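# Place a tray part into the fixture pocket, corner aligned

## Task

Pick a single part out of the black tray and lay it in the recess on top of the raised fixture so that its chamfered corner sits in the recess's chamfered corner and the part rests fully flat.

## Robot and tools

Robot: two arms. left_arm has a five-finger left hand and its base is at (-0.024, +0.312, 0) m in the scene frame. right_arm has a right hand and its base is at (+0.018, -0.304, 0) m, turned very slightly about z. A camera stand sits behind them.

Frames: the scene frame has its origin at table-top height, halfway between the nominal bases. +z is up, +x points out over the table, and left_arm is on the +y side; this is not the same as left or right in an image. Each arm reports its hand pose in its own base frame, and its offsets are also along that frame's axes. Fixed cameras and the table use the scene frame. The printed poses can be a few cm off, more so at long reach.

Hand point: a spot 0.05 m in front of the palm and 0.15 m out from the wrist face. Its +z runs along the straight fingers, +y points out of the palm, and +x runs across the palm away from the thumb on the right hand (toward the thumb on the left hand). Straight fingertips reach 0.06 to 0.07 m past the point. A wrist bracket on the little-finger side can strike things.

The row: every arm command is a row of 28 numbers, each in [-1, 1], and it always covers both arms. In order: left dx, dy, dz, rx, ry, rz; left thumb_turn, thumb_bend, index, middle, ring, little; left force_limit, speed; then the same 14 for the right arm.
- dx to rz are offsets, not a pose. They count from the arm's Hand target as it stood when the action or move began, along that arm's base axes. 1.0 means 0.6 m or 180 degrees. rx, ry, rz form a single rotation vector about the Hand target's position. Six zeros re-request the current Hand target.
- The six motor numbers are absolute targets: -1 is open/straight and +1 is closed. A thumb_turn of +1 puts the thumb opposite the fingers.
- force_limit runs from about 0 N at -1 to 10 N at +1 (15 N for the thumb motors). speed runs from nearly 0 at -1 to full at +0.48 and above.
- There is no "no change" value for a hand. To keep a hand as it is, repeat the eight hand numbers it was last sent. If it has never been sent any, use its hand_measured plus hand_force_limit and hand_speed.

Tools:
- execute_actions(actions, cameras): actions is a list of actions. Each action is a table of up to 15 rows, one row per 1/30 s step. A short table keeps its last row for the remaining steps, and each action lasts 0.5 s. Every row counts from the pose at the start of that action. An empty list returns camera images.
- move(target, speed, blend, blocking, cameras): target is a single 28-number row or a list of up to 15 rows. All offsets in it count from the same starting Hand targets, not from the previous row. speed is the top path speed in m/s, from 0.002 to 4.3, default 0.25, and turns are capped at twice that in rad/s. It can be one value or one per target. blend is in metres and rounds corners; 0 stops at each target. blocking=false returns after about 0.5 s while the move goes on. The arms follow straight paths with no collision avoidance, and a whole move lasts at most 10 s.
- wait(seconds from 0 to 10, cameras): the arms hold their last command.
- stop(cameras): brakes a running move.
- zoom_image(camera, region=[x0, y0, x1, y1] in pixels, at most 504 by 504): gives a closer look at the newest image from one camera.
- show_instructions(): shows the reference images.
- finished_scene(scene 1 to 3): ends the scene, and the result must hold without the robot. Scene 1 is practice.

Cameras: cam_head_left, cam_head_right, cam_high, cam_low, cam_left_wrist, cam_right_wrist, all 672x504. Pass ["all"] or a list of names.

Results: end_effector_position (m) and end_effector_quat_wxyz in base frame. Hand target is the last commanded pose after clipping, and the next offsets count from it. The hand point often rests 1 to 3 cm (at times 5 cm) short of it, usually low, without touching anything. Also reported: joint positions, velocities and torques; hand_measured, hand_stopped_by (moving, target, force, stalled, fault) and hand_load_n, each listed in motor order. A load near 0 after a grasp means the grip was lost. For a move there is a "move:" line giving the ending (done, off_target, moving, held, fault) and any limits (paced, held). done means the arm rests within 10 mm and 2 degrees of its target; it does not tell you whether the arm is touching anything.

Control notes: each step, orientation is clipped to within 40 degrees of the measured orientation. A tiny move may not start at all; if the hand stays short, send the remaining distance as an offset. To stop a push, command the target back past the hand point. A motor only moves when its target changes by at least 0.002. It locks when it reaches its target or force_limit. To grip harder, raise force_limit and send a target further closed than hand_measured. To loosen, send a target more open than hand_measured. With the thumb turned in front, the hand holds objects about 0.035 to 0.065 m thick. For a gentle grip, close at speed -0.94 or lower.

Avoid: dropping a part or letting it go while it is still moving; parts leaving the table; fast contact, slams or pressing hard into the fixture or table; too much load on a finger; arms touching each other, or a hand closing on the other hand; paths close to an arm's own base; stretched arms or long pushes that heat the motors (MOTOR HOT at 85 °C, and the arm drops at 100 °C). The scene keeps running while you think, and small disturbances may nudge loose parts.

Each tool is called after "Emit:" by a JSON object that holds its "method" and its "body".

Reference images:

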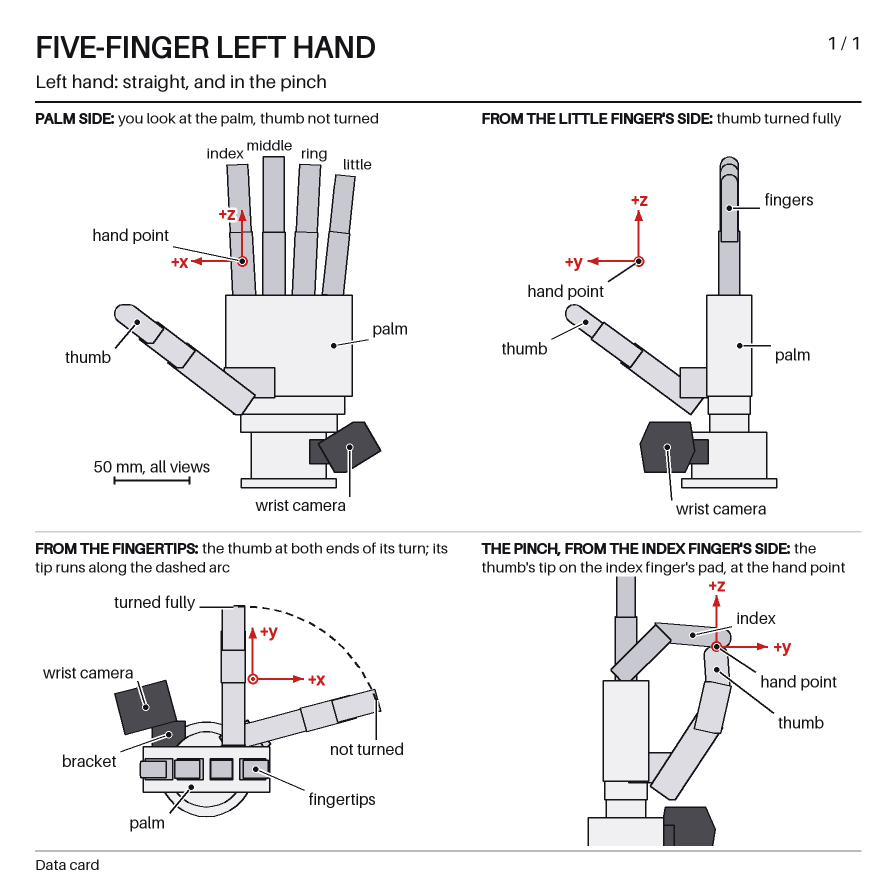

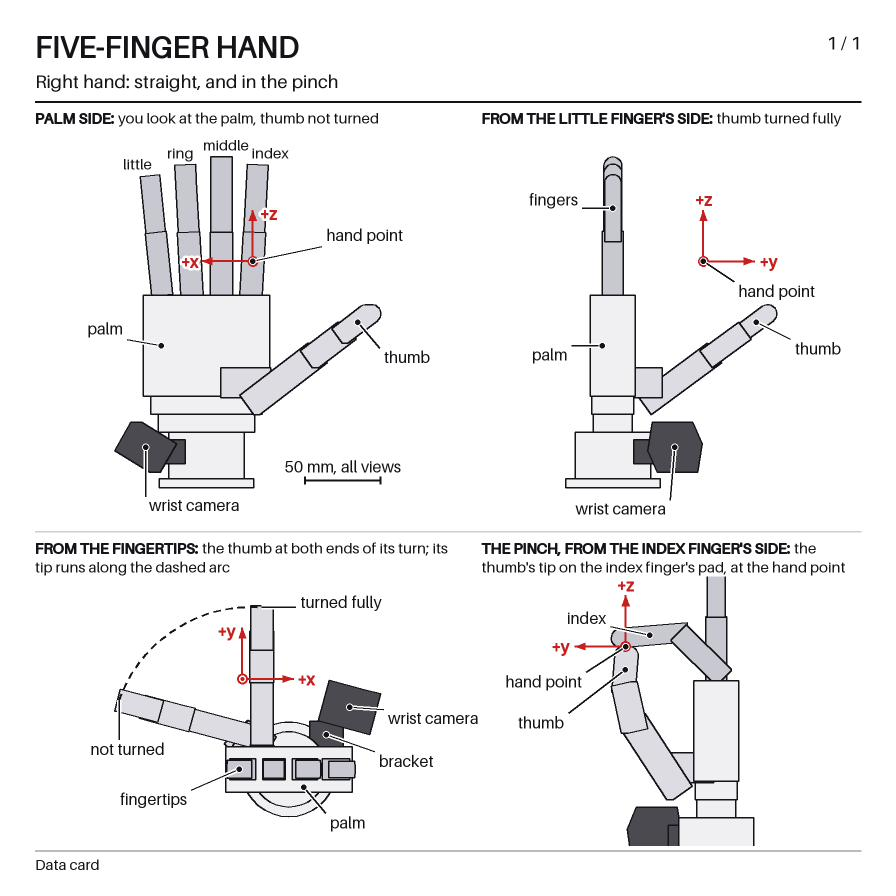

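## Session

Emit:
{"method": "execute_actions", "body": {"actions": []}}

Scene clock: 0.00 s.
left_arm: end_effector_position=(+0.1592, -0.2215, +0.1692) hand_measured=(-1.000, -1.000, -1.000, -1.000, -1.000, -1.000) hand_load_n=(+0.0, +0.0, +0.0, +0.0, +0.0, +0.0) hand_stopped_by=(target, target, target, target, target, target) hand_force_limit=0.00 hand_speed=-0.80 end_effector_quat_wxyz=(-0.024, +0.987, -0.162, +0.000) | right_arm: end_effector_position=(+0.2936, +0.1682, +0.2762) hand_measured=(-1.000, -1.000, -1.000, -1.000, -1.000, -1.000) hand_load_n=(+0.5, +0.0, +0.0, +0.0, +0.0, +0.0) hand_stopped_by=(target, target, target, target, target, target) hand_force_limit=0.00 hand_speed=-0.80 end_effector_quat_wxyz=(+0.092, +0.816, -0.482, +0.306)
Joint positions: left_arm=[-0.836 0.907 0.827 -1.52 -0.038 -2.082] | right_arm=[0.765 1.338 1.382 -1.629 0.651 0.266]
Joint velocities: within noise
Joint torques (N m): no reading
Motor temperatures (°C): left_arm=[23 25 25 25 28 23] | right_arm=[21 28 25 23 25 26]
Heat: left arm: hottest wrist yaw 28 °C; right arm: hottest shoulder 28 °C.
Hand target: left_arm +0.1636, -0.2264, +0.1783; -0.018, +0.987, -0.162, +0.008 | right_arm +0.2979, +0.1722, +0.2862; +0.078, +0.813, -0.486, +0.311

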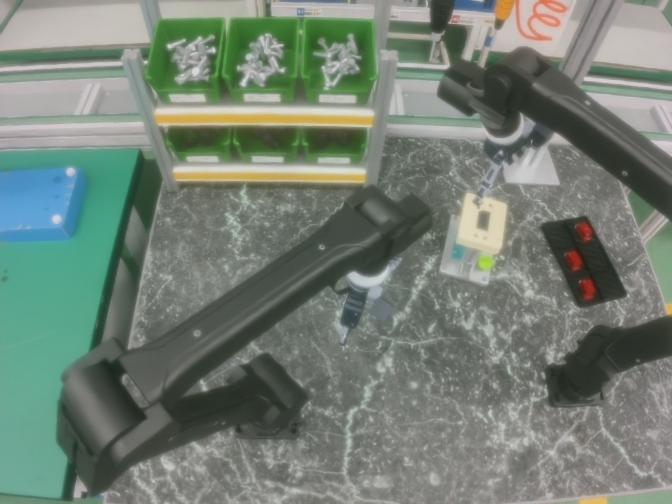

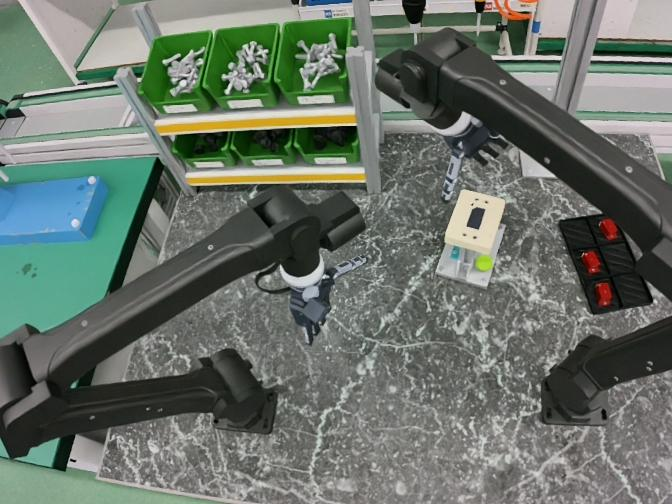

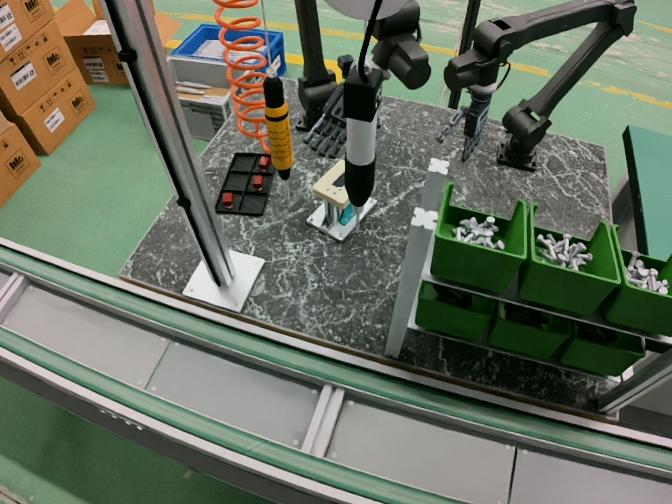

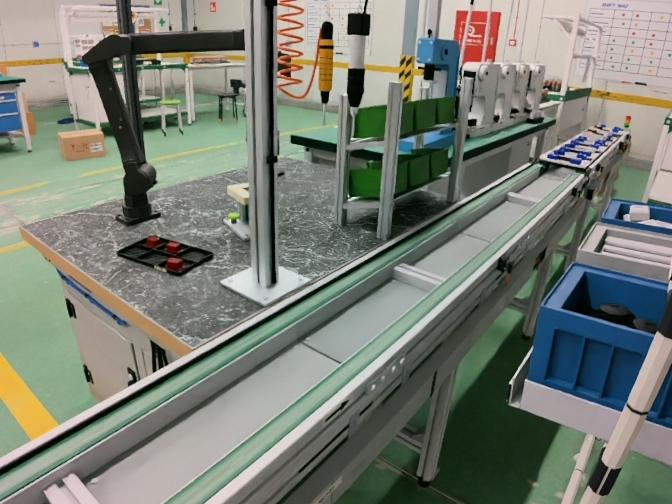

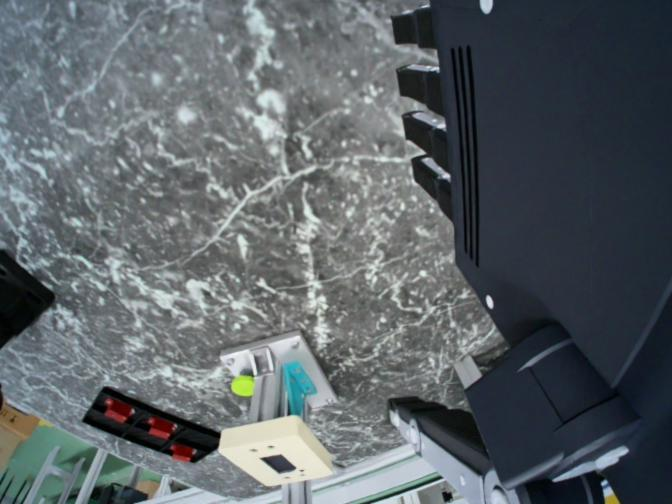

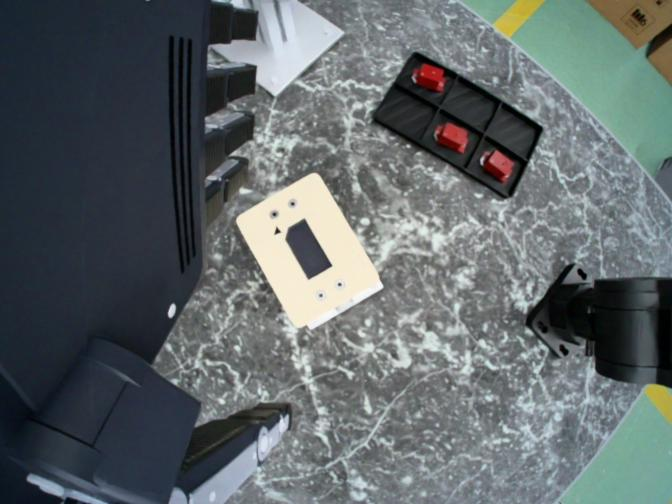

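Emit:
{"method": "zoom_image", "body": {"camera": "cam_right_wrist", "region": [230, 160, 400, 330]}}

Emit:
{"method": "zoom_image", "body": {"camera": "cam_right_wrist", "region": [360, 40, 550, 210]}}

Emit:
{"method": "zoom_image", "body": {"camera": "cam_head_right", "region": [420, 160, 672, 330]}}

Emit:
{"method": "zoom_image", "body": {"camera": "cam_high", "region": [190, 120, 400, 260]}}

Emit:
{"method": "zoom_image", "body": {"camera": "cam_low", "region": [100, 160, 330, 300]}}

Scaled by 2.965 from the camera's 672x504 image, which has a finer 960x720 frame.

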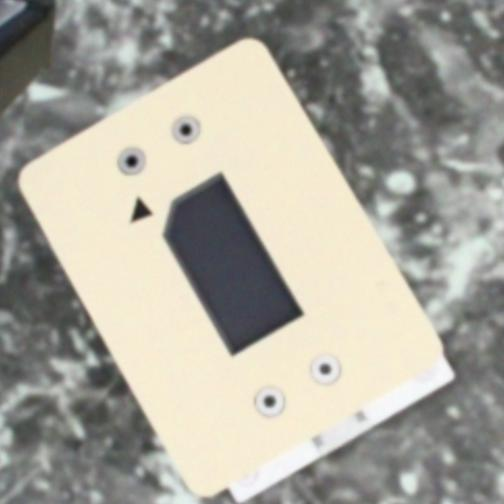

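Scaled by 2.653 from the camera's 672x504 image, which has a finer 960x720 frame.

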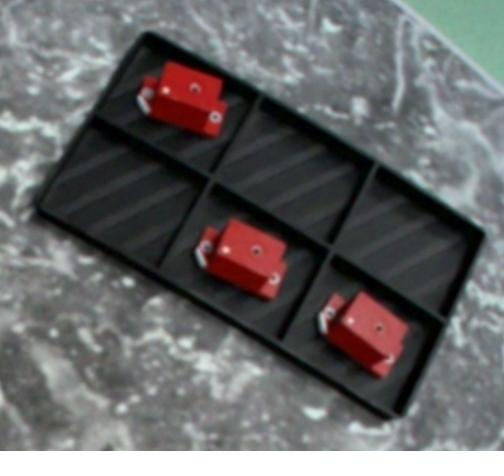

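Scaled by 2.000 from the camera's 672x504 image, which has a finer 960x720 frame.

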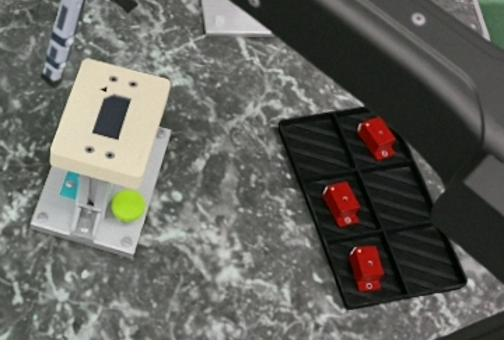

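Scaled by 2.400 from the camera's 672x504 image, which has a finer 960x720 frame.

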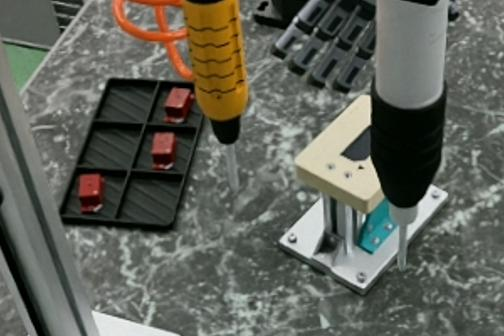

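Scaled by 2.191 from the camera's 672x504 image, which has a finer 960x720 frame.

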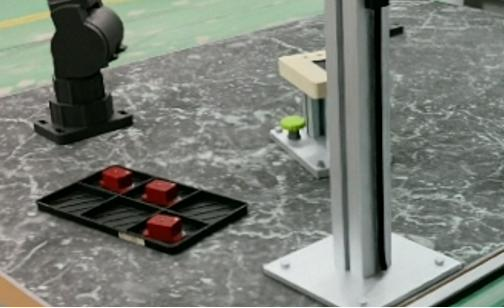

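Emit:
{"method": "zoom_image", "body": {"camera": "cam_head_right", "region": [550, 200, 670, 320]}}

Emit:
{"method": "zoom_image", "body": {"camera": "cam_head_left", "region": [430, 180, 640, 320]}}

Emit:
{"method": "zoom_image", "body": {"camera": "cam_left_wrist", "region": [70, 320, 350, 504]}}

Emit:
{"method": "zoom_image", "body": {"camera": "cam_low", "region": [110, 220, 220, 290]}}

Emit:
{"method": "zoom_image", "body": {"camera": "cam_right_wrist", "region": [400, 50, 530, 190]}}

Scaled by 4.200 from the camera's 672x504 image, which has a finer 960x720 frame.

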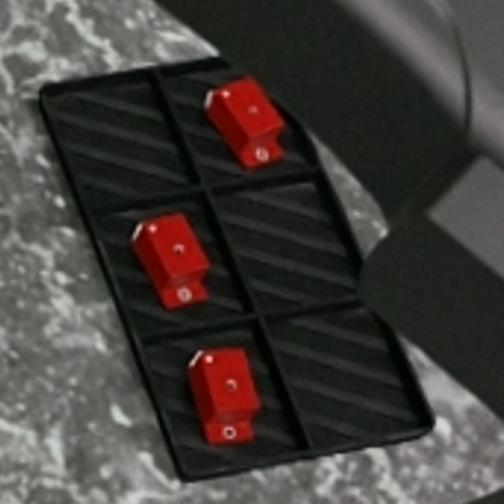

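Scaled by 2.400 from the camera's 672x504 image, which has a finer 960x720 frame.

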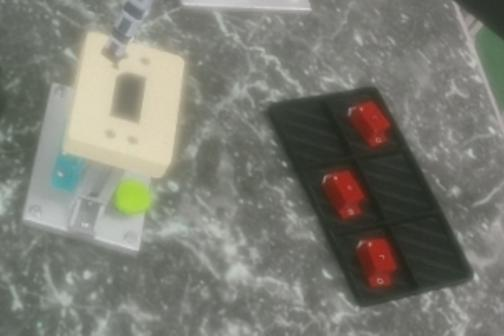

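Scaled by 1.800 from the camera's 672x504 image, which has a finer 960x720 frame.

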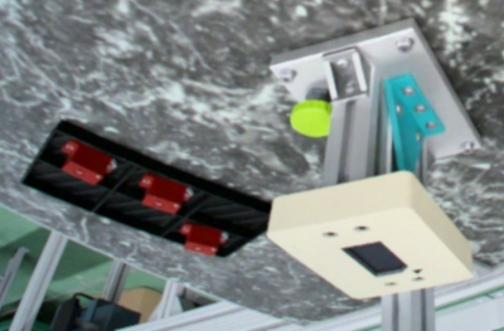

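Scaled by 4.582 from the camera's 672x504 image, which has a finer 960x720 frame.

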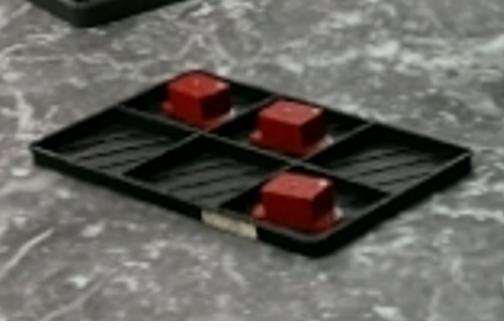

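Scaled by 3.600 from the camera's 672x504 image, which has a finer 960x720 frame.

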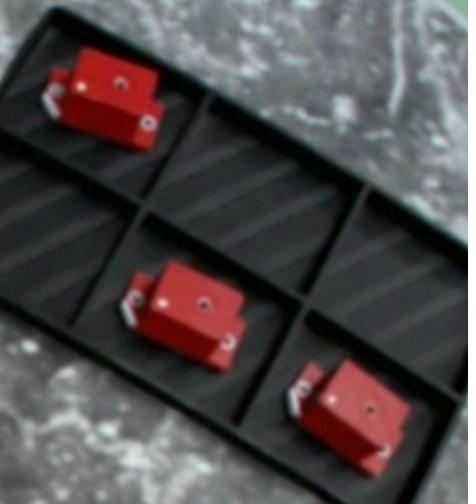

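Emit:
{"method": "move", "body": {"target": [0,0,0,0,0,0,-1,-1,-1,-1,-1,-1,0,-0.8, 0.103,-0.387,-0.1,0.251,-0.117,0.0376,1,-0.8,-0.6,-0.6,1,1,0,0], "speed": 0.2, "cameras": ["all"]}}

Scene clock: 235.53 s.
left_arm: end_effector_position=(+0.1592, -0.2215, +0.1692) hand_measured=(-1.000, -1.000, -1.000, -1.000, -1.000, -1.000) hand_load_n=(+0.0, +0.0, +0.0, +0.0, +0.0, +0.0) hand_stopped_by=(target, target, target, target, target, target) hand_force_limit=0.00 hand_speed=-0.80 end_effector_quat_wxyz=(-0.024, +0.987, -0.162, +0.000) | right_arm: end_effector_position=(+0.3556, -0.0533, +0.2270) hand_measured=(+1.000, -0.800, -0.600, -0.600, +1.000, +1.000) hand_load_n=(+0.0, +0.0, +0.0, +0.0, +0.0, +0.0) hand_stopped_by=(target, target, target, target, target, target) hand_force_limit=0.00 hand_speed=0.00 end_effector_quat_wxyz=(-0.345, +0.739, -0.528, +0.237)
Joint positions: left_arm=[-0.836 0.907 0.827 -1.52 -0.038 -2.082] | right_arm=[-0.426 0.964 0.899 -0.809 -0.561 -0.548]
Joint torques (N m): left_arm=[-0.62 -3.19 12.72 0.02 -0.08 0] | right_arm=[-0.5 -4.72 8.5 1.8 -0.48 -0.22]
Motor temperatures (°C): left_arm=[23 24 35 24 23 22] | right_arm=[21 27 34 23 24 23]
Heat: left arm: hottest elbow 35 °C; right arm: hottest elbow 34 °C.
Hand target: left_arm +0.1636, -0.2264, +0.1783; -0.018, +0.987, -0.162, +0.008 | right_arm +0.3596, -0.0599, +0.2260; -0.344, +0.738, -0.526, +0.245
Off the commanded pose: left_arm 0.011 m, 1 deg | right_arm 0.008 m, 1 deg.
move: off_target (left_arm)

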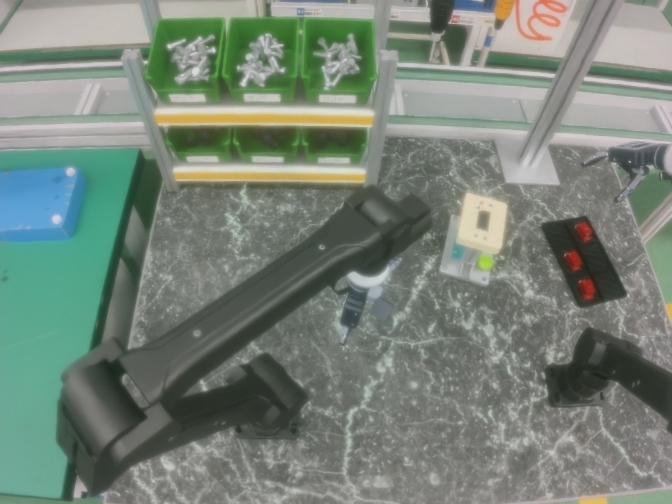

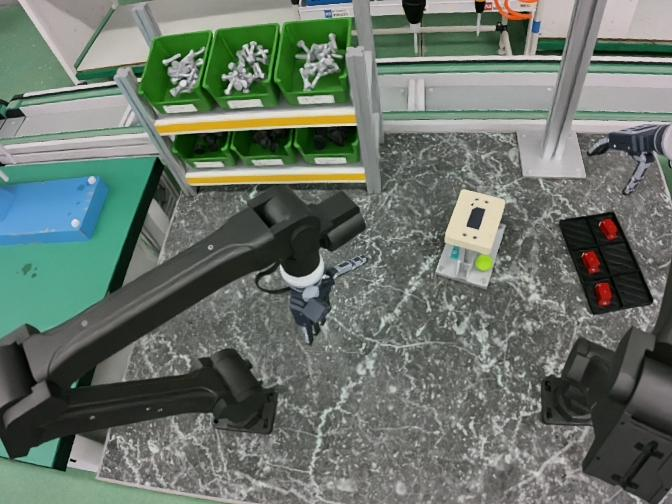

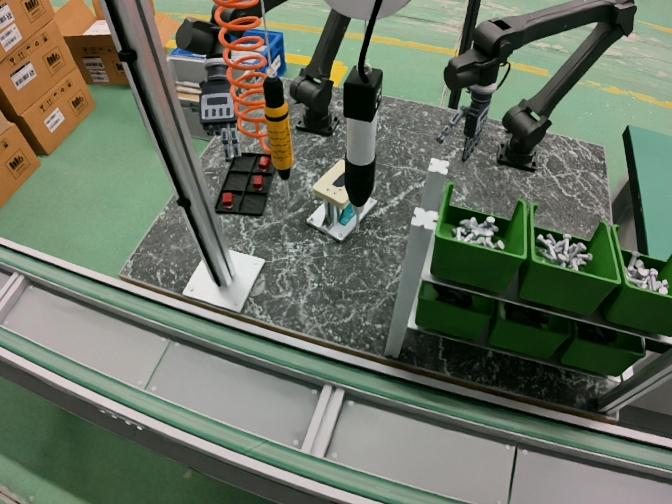

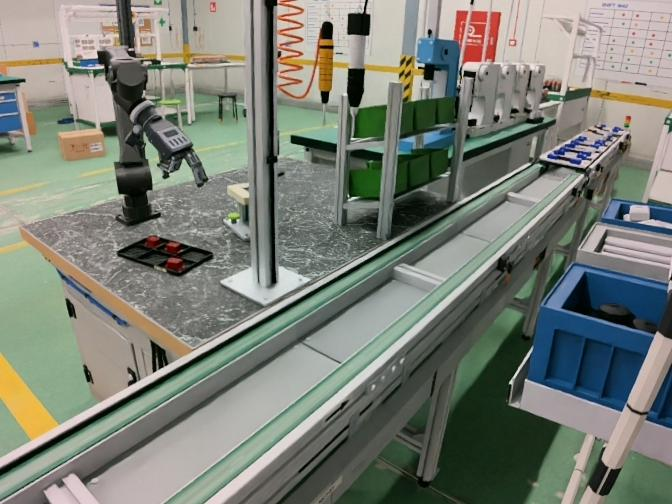

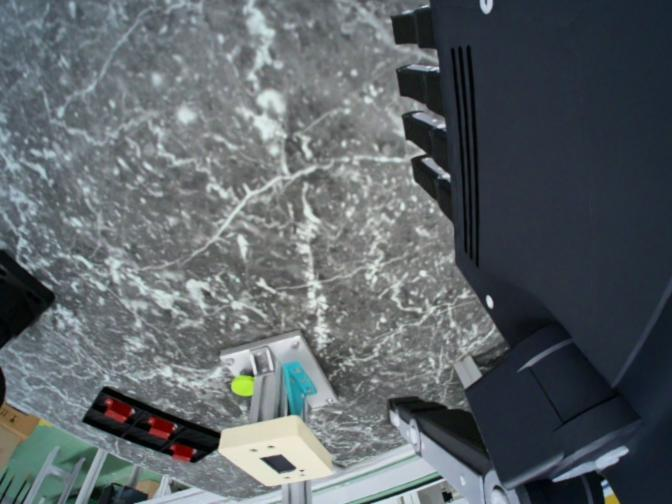

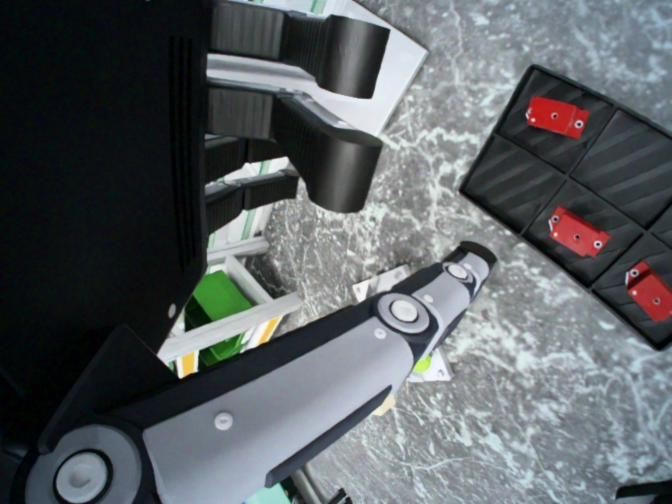

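Emit:
{"method": "move", "body": {"target": [0,0,0,0,0,0,-1,-1,-1,-1,-1,-1,0,-0.8, 0.049,-0.0227,-0.177,0,0,0,1,-0.8,-0.6,-0.6,-1,-1,0,0], "speed": 0.2, "cameras": ["cam_right_wrist","cam_head_right","cam_high"]}}

Emit:
{"method": "zoom_image", "body": {"camera": "cam_right_wrist", "region": [300, 50, 672, 329]}}

Scene clock: 290.10 s.
left_arm: end_effector_position=(+0.1592, -0.2215, +0.1692) hand_measured=(-1.000, -1.000, -1.000, -1.000, -1.000, -1.000) hand_load_n=(+0.0, -0.5, +0.0, +0.0, +0.0, +0.0) hand_stopped_by=(target, target, target, target, target, target) hand_force_limit=0.00 hand_speed=-0.80 end_effector_quat_wxyz=(-0.024, +0.987, -0.162, +0.000) | right_arm: end_effector_position=(+0.3861, -0.0681, +0.1218) hand_measured=(+1.000, -0.800, -0.600, -0.600, -1.000, -1.000) hand_load_n=(+0.0, +0.0, +0.0, +0.0, +0.0, +0.0) hand_stopped_by=(target, target, target, target, target, target) hand_force_limit=0.00 hand_speed=0.00 end_effector_quat_wxyz=(-0.344, +0.740, -0.526, +0.239)
Joint positions: left_arm=[-0.836 0.907 0.827 -1.52 -0.038 -2.082] | right_arm=[-0.428 1.142 0.729 -0.46 -0.562 -0.555]
Joint torques (N m): left_arm=[-0.62 -3.14 12.74 0.02 -0.08 0] | right_arm=[-0.44 -6.36 7.82 1.88 -0.43 -0.14]
Heat: left arm: hottest elbow 36 °C; right arm: hottest elbow 34 °C.
Hand target: left_arm +0.1636, -0.2264, +0.1783; -0.018, +0.987, -0.162, +0.008 | right_arm +0.3889, -0.0735, +0.1197; -0.344, +0.738, -0.526, +0.244
Off the commanded pose: left_arm 0.011 m, 1 deg | right_arm 0.006 m, 1 deg.
move: off_target (left_arm)
Images, in order (width x height): cam_head_right 672x504, cam_high 672x504, cam_right_wrist 672x504.

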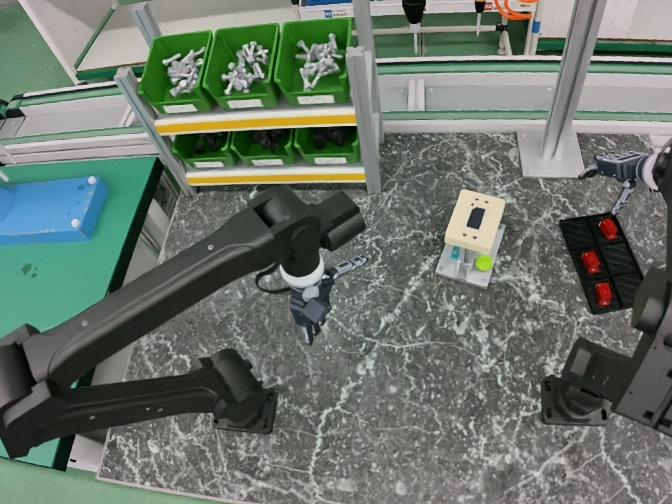

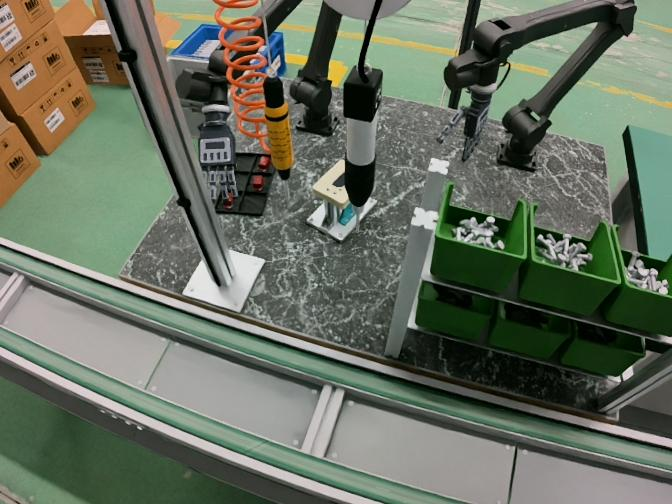

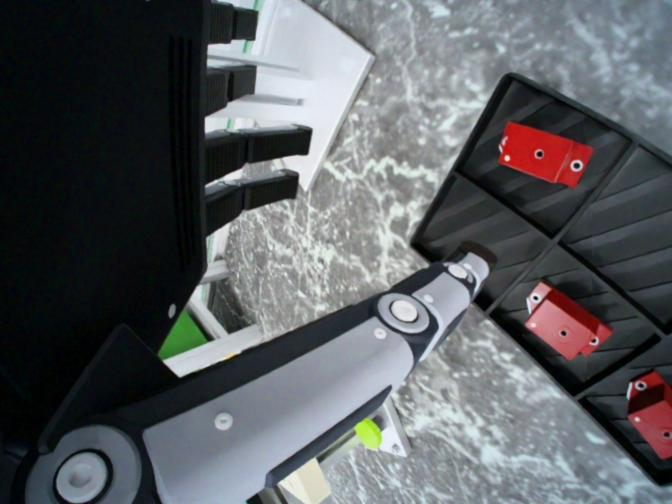

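Scaled by 1.355 from the camera's 672x504 image, which has a finer 960x720 frame.

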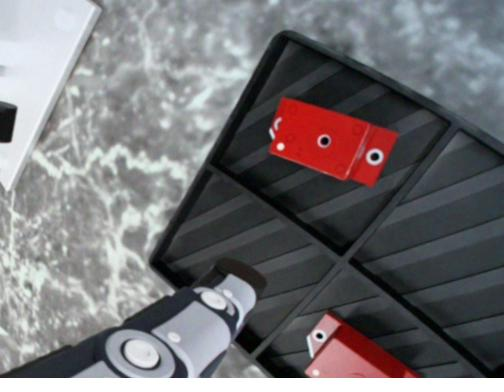

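Emit:
{"method": "move", "body": {"target": [0,0,0,0,0,0,-1,-1,-1,-1,-1,-1,0,-0.8, -0.003,-0.0425,-0.086,0,0,0,1,-0.8,-0.6,-0.6,-1,-1,0,0], "speed": 0.15, "cameras": ["cam_right_wrist","cam_low","cam_high"]}}

Emit:
{"method": "zoom_image", "body": {"camera": "cam_right_wrist", "region": [300, 50, 672, 329]}}

Emit:
{"method": "zoom_image", "body": {"camera": "cam_low", "region": [80, 130, 280, 290]}}

Scene clock: 332.80 s.
left_arm: end_effector_position=(+0.1592, -0.2215, +0.1692) hand_measured=(-1.000, -1.000, -1.000, -1.000, -1.000, -1.000) hand_load_n=(+0.0, +0.0, +0.0, +0.0, +0.0, +0.0) hand_stopped_by=(target, target, target, target, target, target) hand_force_limit=0.00 hand_speed=-0.80 end_effector_quat_wxyz=(-0.024, +0.987, -0.162, +0.000) | right_arm: end_effector_position=(+0.3856, -0.0924, +0.0708) hand_measured=(+1.000, -0.800, -0.600, -0.600, -1.000, -1.000) hand_load_n=(+0.0, +0.0, +0.0, +0.0, +0.0, +0.0) hand_stopped_by=(target, target, target, target, target, target) hand_force_limit=0.00 hand_speed=0.00 end_effector_quat_wxyz=(-0.345, +0.739, -0.527, +0.238)
Joint positions: left_arm=[-0.836 0.907 0.827 -1.52 -0.038 -2.082] | right_arm=[-0.496 1.259 0.673 -0.322 -0.605 -0.614]
Joint torques (N m): left_arm=[-0.62 -3.19 12.74 0.02 -0.08 0] | right_arm=[-0.62 -7.3 7.17 1.8 -0.54 -0.23]
Heat: left arm: hottest elbow 36 °C; right arm: hottest elbow 33 °C.
Hand target: left_arm +0.1636, -0.2264, +0.1783; -0.018, +0.987, -0.162, +0.008 | right_arm +0.3873, -0.0992, +0.0683; -0.344, +0.738, -0.526, +0.245
Off the commanded pose: left_arm 0.011 m, 1 deg | right_arm 0.007 m, 1 deg.
move: off_target (left_arm)
Images, in order (width x height): cam_high 672x504, cam_low 672x504, cam_right_wrist 672x504.

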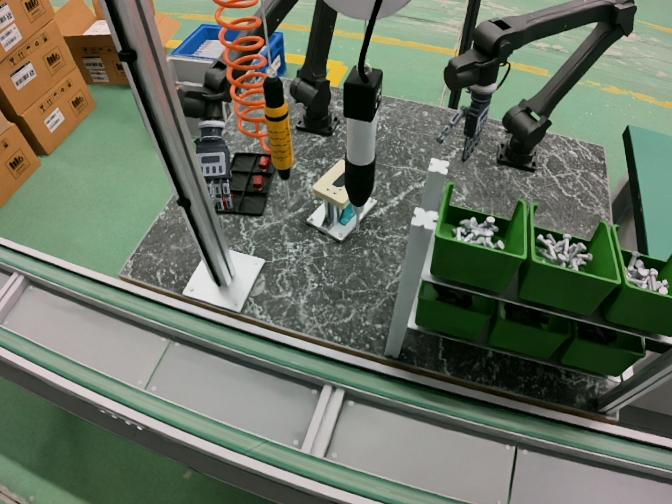

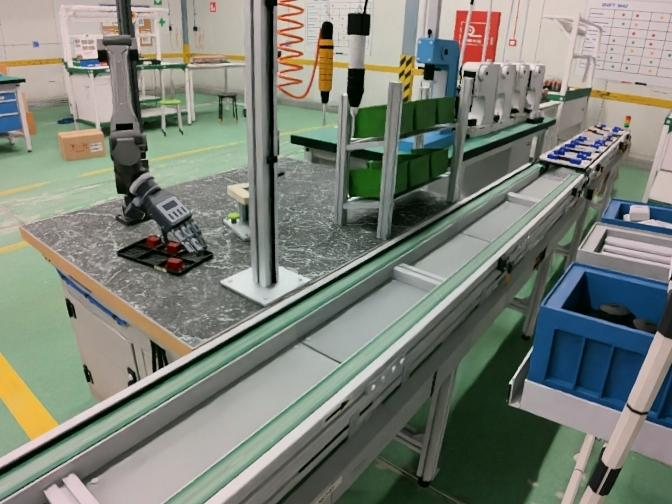

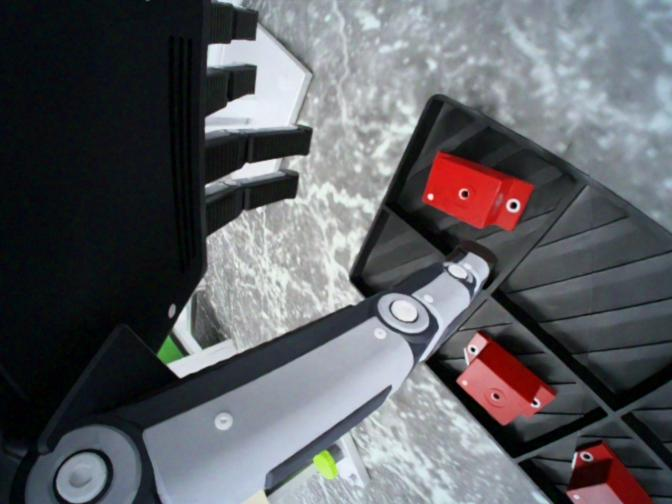

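Scaled by 1.355 from the camera's 672x504 image, which has a finer 960x720 frame.

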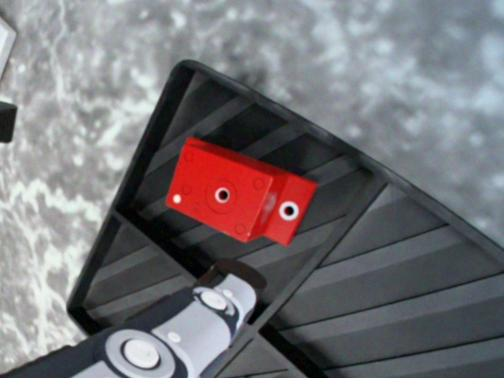

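Scaled by 2.520 from the camera's 672x504 image, which has a finer 960x720 frame.

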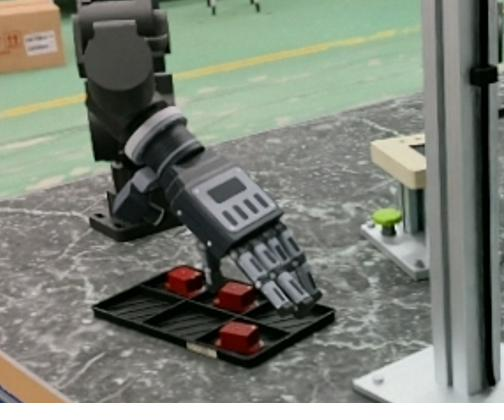

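Emit:
{"method": "move", "body": {"target": [0,0,0,0,0,0,-1,-1,-1,-1,-1,-1,0,-0.8, 0.0095,-0.0147,-0.042,0,0,-0.039,1,-0.8,-0.2,-0.2,-1,-1,0,0], "speed": 0.1, "cameras": ["cam_right_wrist","cam_low","cam_high"]}}

Emit:
{"method": "zoom_image", "body": {"camera": "cam_right_wrist", "region": [200, 50, 572, 329]}}

Emit:
{"method": "zoom_image", "body": {"camera": "cam_low", "region": [80, 130, 280, 290]}}

Scene clock: 394.90 s.
left_arm: end_effector_position=(+0.1592, -0.2215, +0.1692) hand_measured=(-1.000, -1.000, -1.000, -1.000, -1.000, -1.000) hand_load_n=(+0.5, +0.0, +0.0, +0.0, +0.0, +0.0) hand_stopped_by=(target, target, target, target, target, target) hand_force_limit=0.00 hand_speed=-0.80 end_effector_quat_wxyz=(-0.024, +0.987, -0.162, +0.000) | right_arm: end_effector_position=(+0.3927, -0.1049, +0.0473) hand_measured=(+1.000, -0.800, -0.200, -0.200, -1.000, -1.000) hand_load_n=(+0.0, +0.0, +0.0, +0.0, +0.0, -0.5) hand_stopped_by=(target, target, target, target, target, target) hand_force_limit=0.00 hand_speed=0.00 end_effector_quat_wxyz=(-0.329, +0.710, -0.564, +0.265)
Joint positions: left_arm=[-0.836 0.907 0.827 -1.52 -0.038 -2.082] | right_arm=[-0.496 1.3 0.621 -0.162 -0.528 -0.519]
Joint torques (N m): left_arm=[-0.62 -3.19 12.72 0.02 -0.08 0] | right_arm=[0.03 -7.36 6.5 1.91 -0.24 0.05]
Heat: left arm: hottest elbow 36 °C; right arm: hottest elbow 32 °C.
Hand target: left_arm +0.1636, -0.2264, +0.1783; -0.018, +0.987, -0.162, +0.008 | right_arm +0.3930, -0.1080, +0.0431; -0.329, +0.705, -0.570, +0.265
Off the commanded pose: left_arm 0.011 m, 1 deg | right_arm 0.005 m, 1 deg.
move: off_target (left_arm)
Images, in order (width x height): cam_high 672x504, cam_low 672x504, cam_right_wrist 672x504.

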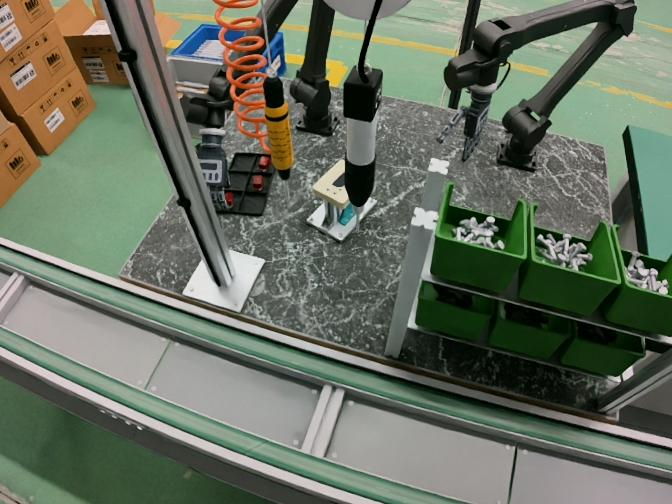

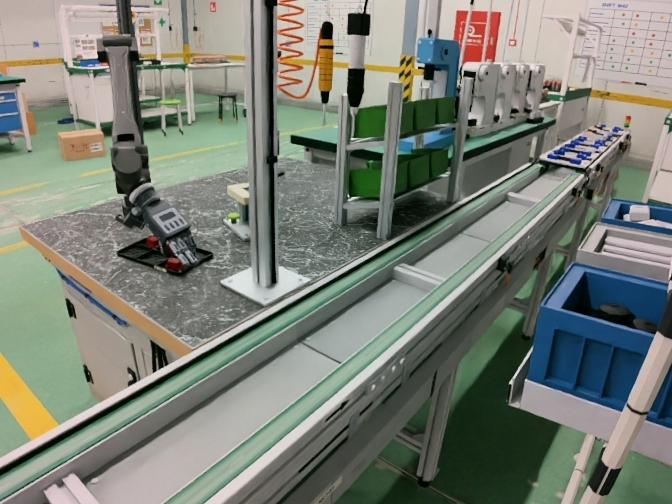

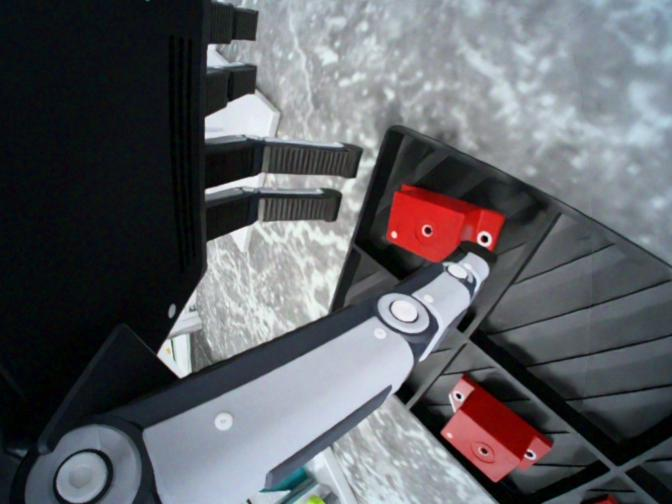

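Scaled by 1.355 from the camera's 672x504 image, which has a finer 960x720 frame.

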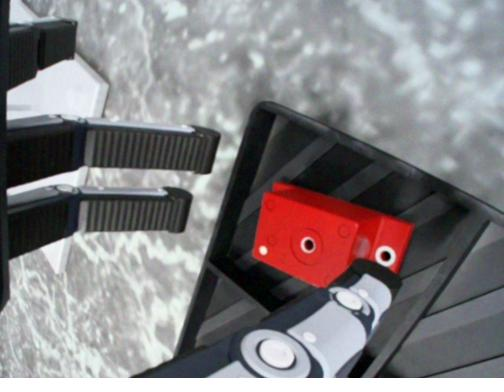

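Scaled by 2.520 from the camera's 672x504 image, which has a finer 960x720 frame.

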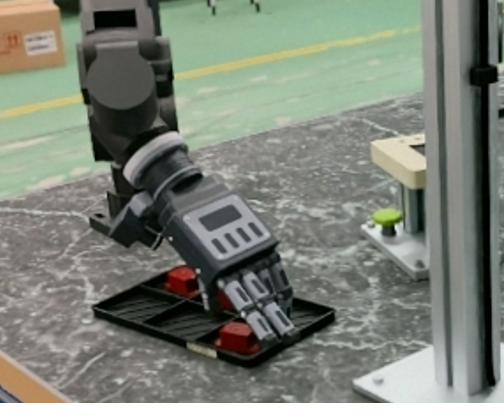

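Emit:
{"method": "move", "body": {"target": [0,0,0,0,0,0,-1,-1,-1,-1,-1,-1,0,-0.8, 0.0067,0.0133,-0.027,0,0,0,1,-1,-0.2,-0.2,-1,-1,0,0], "speed": 0.1, "cameras": ["cam_right_wrist","cam_low"]}}

Emit:
{"method": "zoom_image", "body": {"camera": "cam_right_wrist", "region": [200, 50, 572, 329]}}

Emit:
{"method": "zoom_image", "body": {"camera": "cam_low", "region": [110, 190, 230, 286]}}

Scene clock: 440.13 s.
left_arm: end_effector_position=(+0.1592, -0.2215, +0.1692) hand_measured=(-1.000, -1.000, -1.000, -1.000, -1.000, -1.000) hand_load_n=(+0.0, +0.0, +0.0, +0.0, +0.0, +0.0) hand_stopped_by=(target, target, target, target, target, target) hand_force_limit=0.00 hand_speed=-0.80 end_effector_quat_wxyz=(-0.024, +0.987, -0.162, +0.000) | right_arm: end_effector_position=(+0.3946, -0.1057, +0.0314) hand_measured=(+1.000, -1.000, -0.200, -0.200, -1.000, -1.000) hand_load_n=(+0.0, +0.0, +0.0, +0.0, +0.0, +0.0) hand_stopped_by=(target, target, target, target, target, target) hand_force_limit=0.00 hand_speed=0.00 end_effector_quat_wxyz=(-0.326, +0.704, -0.571, +0.268)
Joint positions: left_arm=[-0.836 0.907 0.827 -1.52 -0.038 -2.082] | right_arm=[-0.491 1.338 0.598 -0.09 -0.51 -0.496]
Joint torques (N m): left_arm=[-0.56 -3.14 12.72 0.02 -0.08 0] | right_arm=[1.67 -7.41 6.24 1.94 -0.23 0.02]
Heat: left arm: hottest elbow 37 °C; right arm: hottest elbow 30 °C.
Hand target: left_arm +0.1636, -0.2264, +0.1783; -0.018, +0.987, -0.162, +0.008 | right_arm +0.3970, -0.0999, +0.0269; -0.329, +0.705, -0.570, +0.265
Off the commanded pose: left_arm 0.011 m, 1 deg | right_arm 0.008 m, 0 deg.
move: off_target (left_arm)
Images, in order (width x height): cam_low 672x504, cam_right_wrist 672x504.

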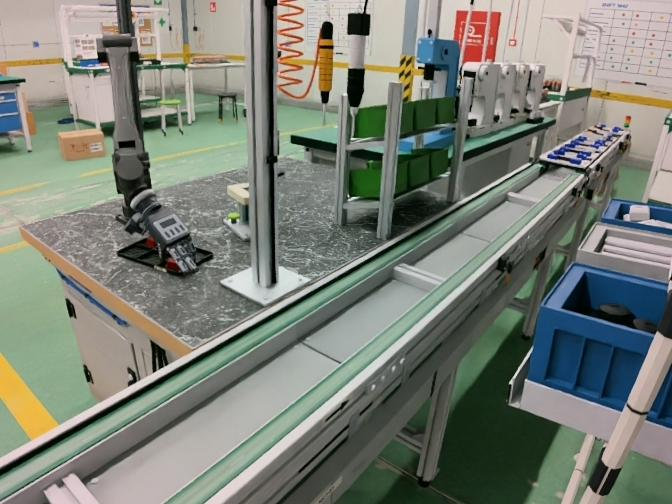

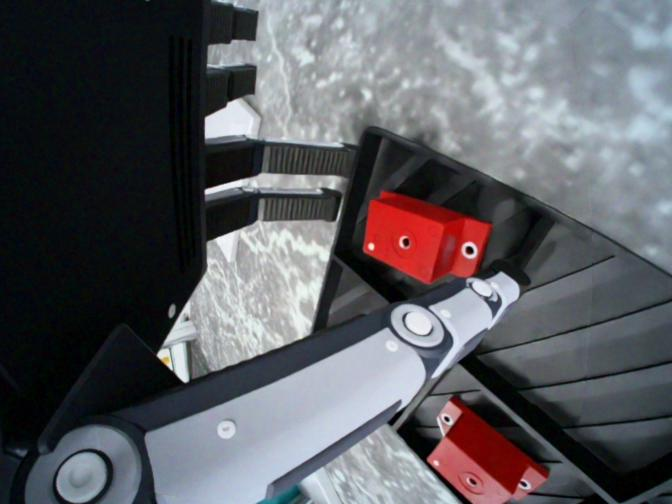

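Scaled by 1.355 from the camera's 672x504 image, which has a finer 960x720 frame.

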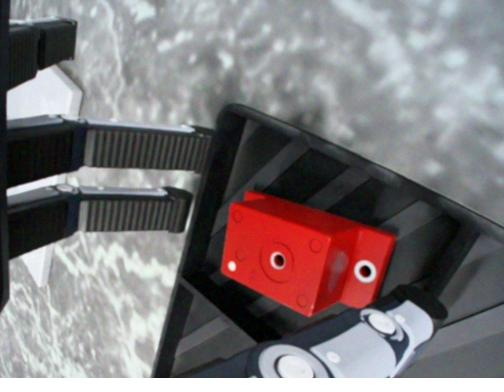

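Scaled by 4.200 from the camera's 672x504 image, which has a finer 960x720 frame.

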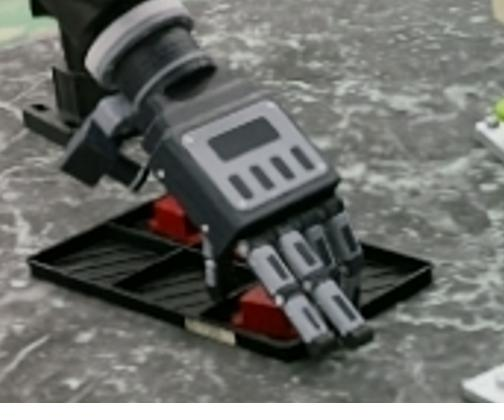

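Emit:
{"method": "move", "body": {"target": [0,0,0,0,0,0,-1,-1,-1,-1,-1,-1,0,-0.8, 0.0062,0.0083,-0.0057,0,0,0,1,-1,-0.2,-0.2,-1,-1,0,0], "speed": 0.1, "cameras": ["cam_right_wrist","cam_low"]}}

Emit:
{"method": "zoom_image", "body": {"camera": "cam_right_wrist", "region": [200, 50, 572, 329]}}

Scene clock: 471.17 s.
left_arm: end_effector_position=(+0.1592, -0.2215, +0.1692) hand_measured=(-1.000, -1.000, -1.000, -1.000, -1.000, -1.000) hand_load_n=(+0.0, +0.0, +0.0, +0.0, +0.0, +0.0) hand_stopped_by=(target, target, target, target, target, target) hand_force_limit=0.00 hand_speed=-0.80 end_effector_quat_wxyz=(-0.024, +0.987, -0.162, +0.000) | right_arm: end_effector_position=(+0.3997, -0.1015, +0.0291) hand_measured=(+1.000, -1.000, -0.200, -0.200, -1.000, -1.000) hand_load_n=(+0.0, +0.0, +0.0, +0.0, +0.0, +0.0) hand_stopped_by=(target, target, target, target, target, target) hand_force_limit=0.00 hand_speed=0.00 end_effector_quat_wxyz=(-0.326, +0.704, -0.571, +0.270)
Joint positions: left_arm=[-0.836 0.907 0.827 -1.52 -0.038 -2.082] | right_arm=[-0.473 1.349 0.598 -0.068 -0.498 -0.481]
Joint torques (N m): left_arm=[-0.62 -3.14 12.72 0.03 -0.08 0] | right_arm=[1.49 -7.65 6.01 1.77 -0.23 0.01]
Heat: left arm: hottest elbow 37 °C; right arm: hottest elbow 30 °C.
Hand target: left_arm +0.1636, -0.2264, +0.1783; -0.018, +0.987, -0.162, +0.008 | right_arm +0.4008, -0.0950, +0.0235; -0.329, +0.705, -0.570, +0.265
Off the commanded pose: left_arm 0.011 m, 1 deg | right_arm 0.009 m, 1 deg.
move: off_target (left_arm)
Images, in order (width x height): cam_low 672x504, cam_right_wrist 672x504.

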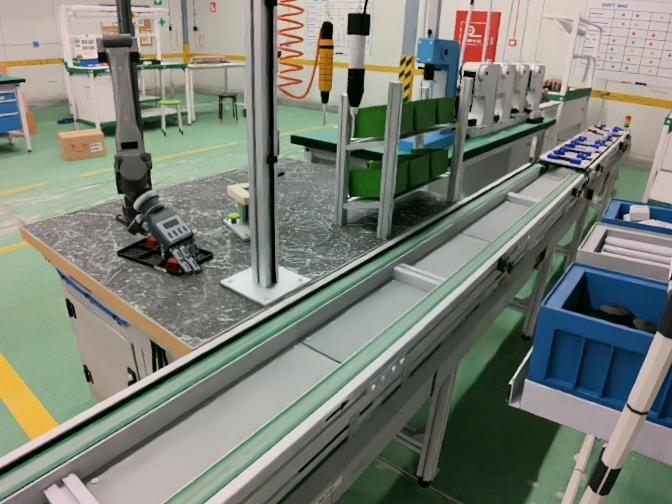

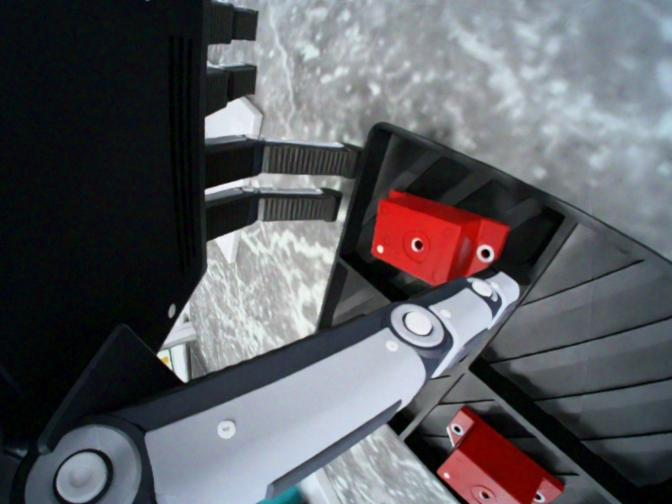

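Scaled by 1.355 from the camera's 672x504 image, which has a finer 960x720 frame.

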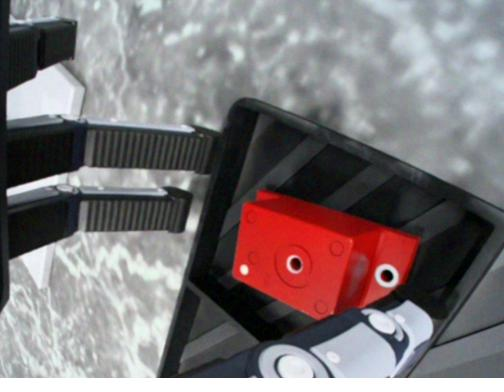

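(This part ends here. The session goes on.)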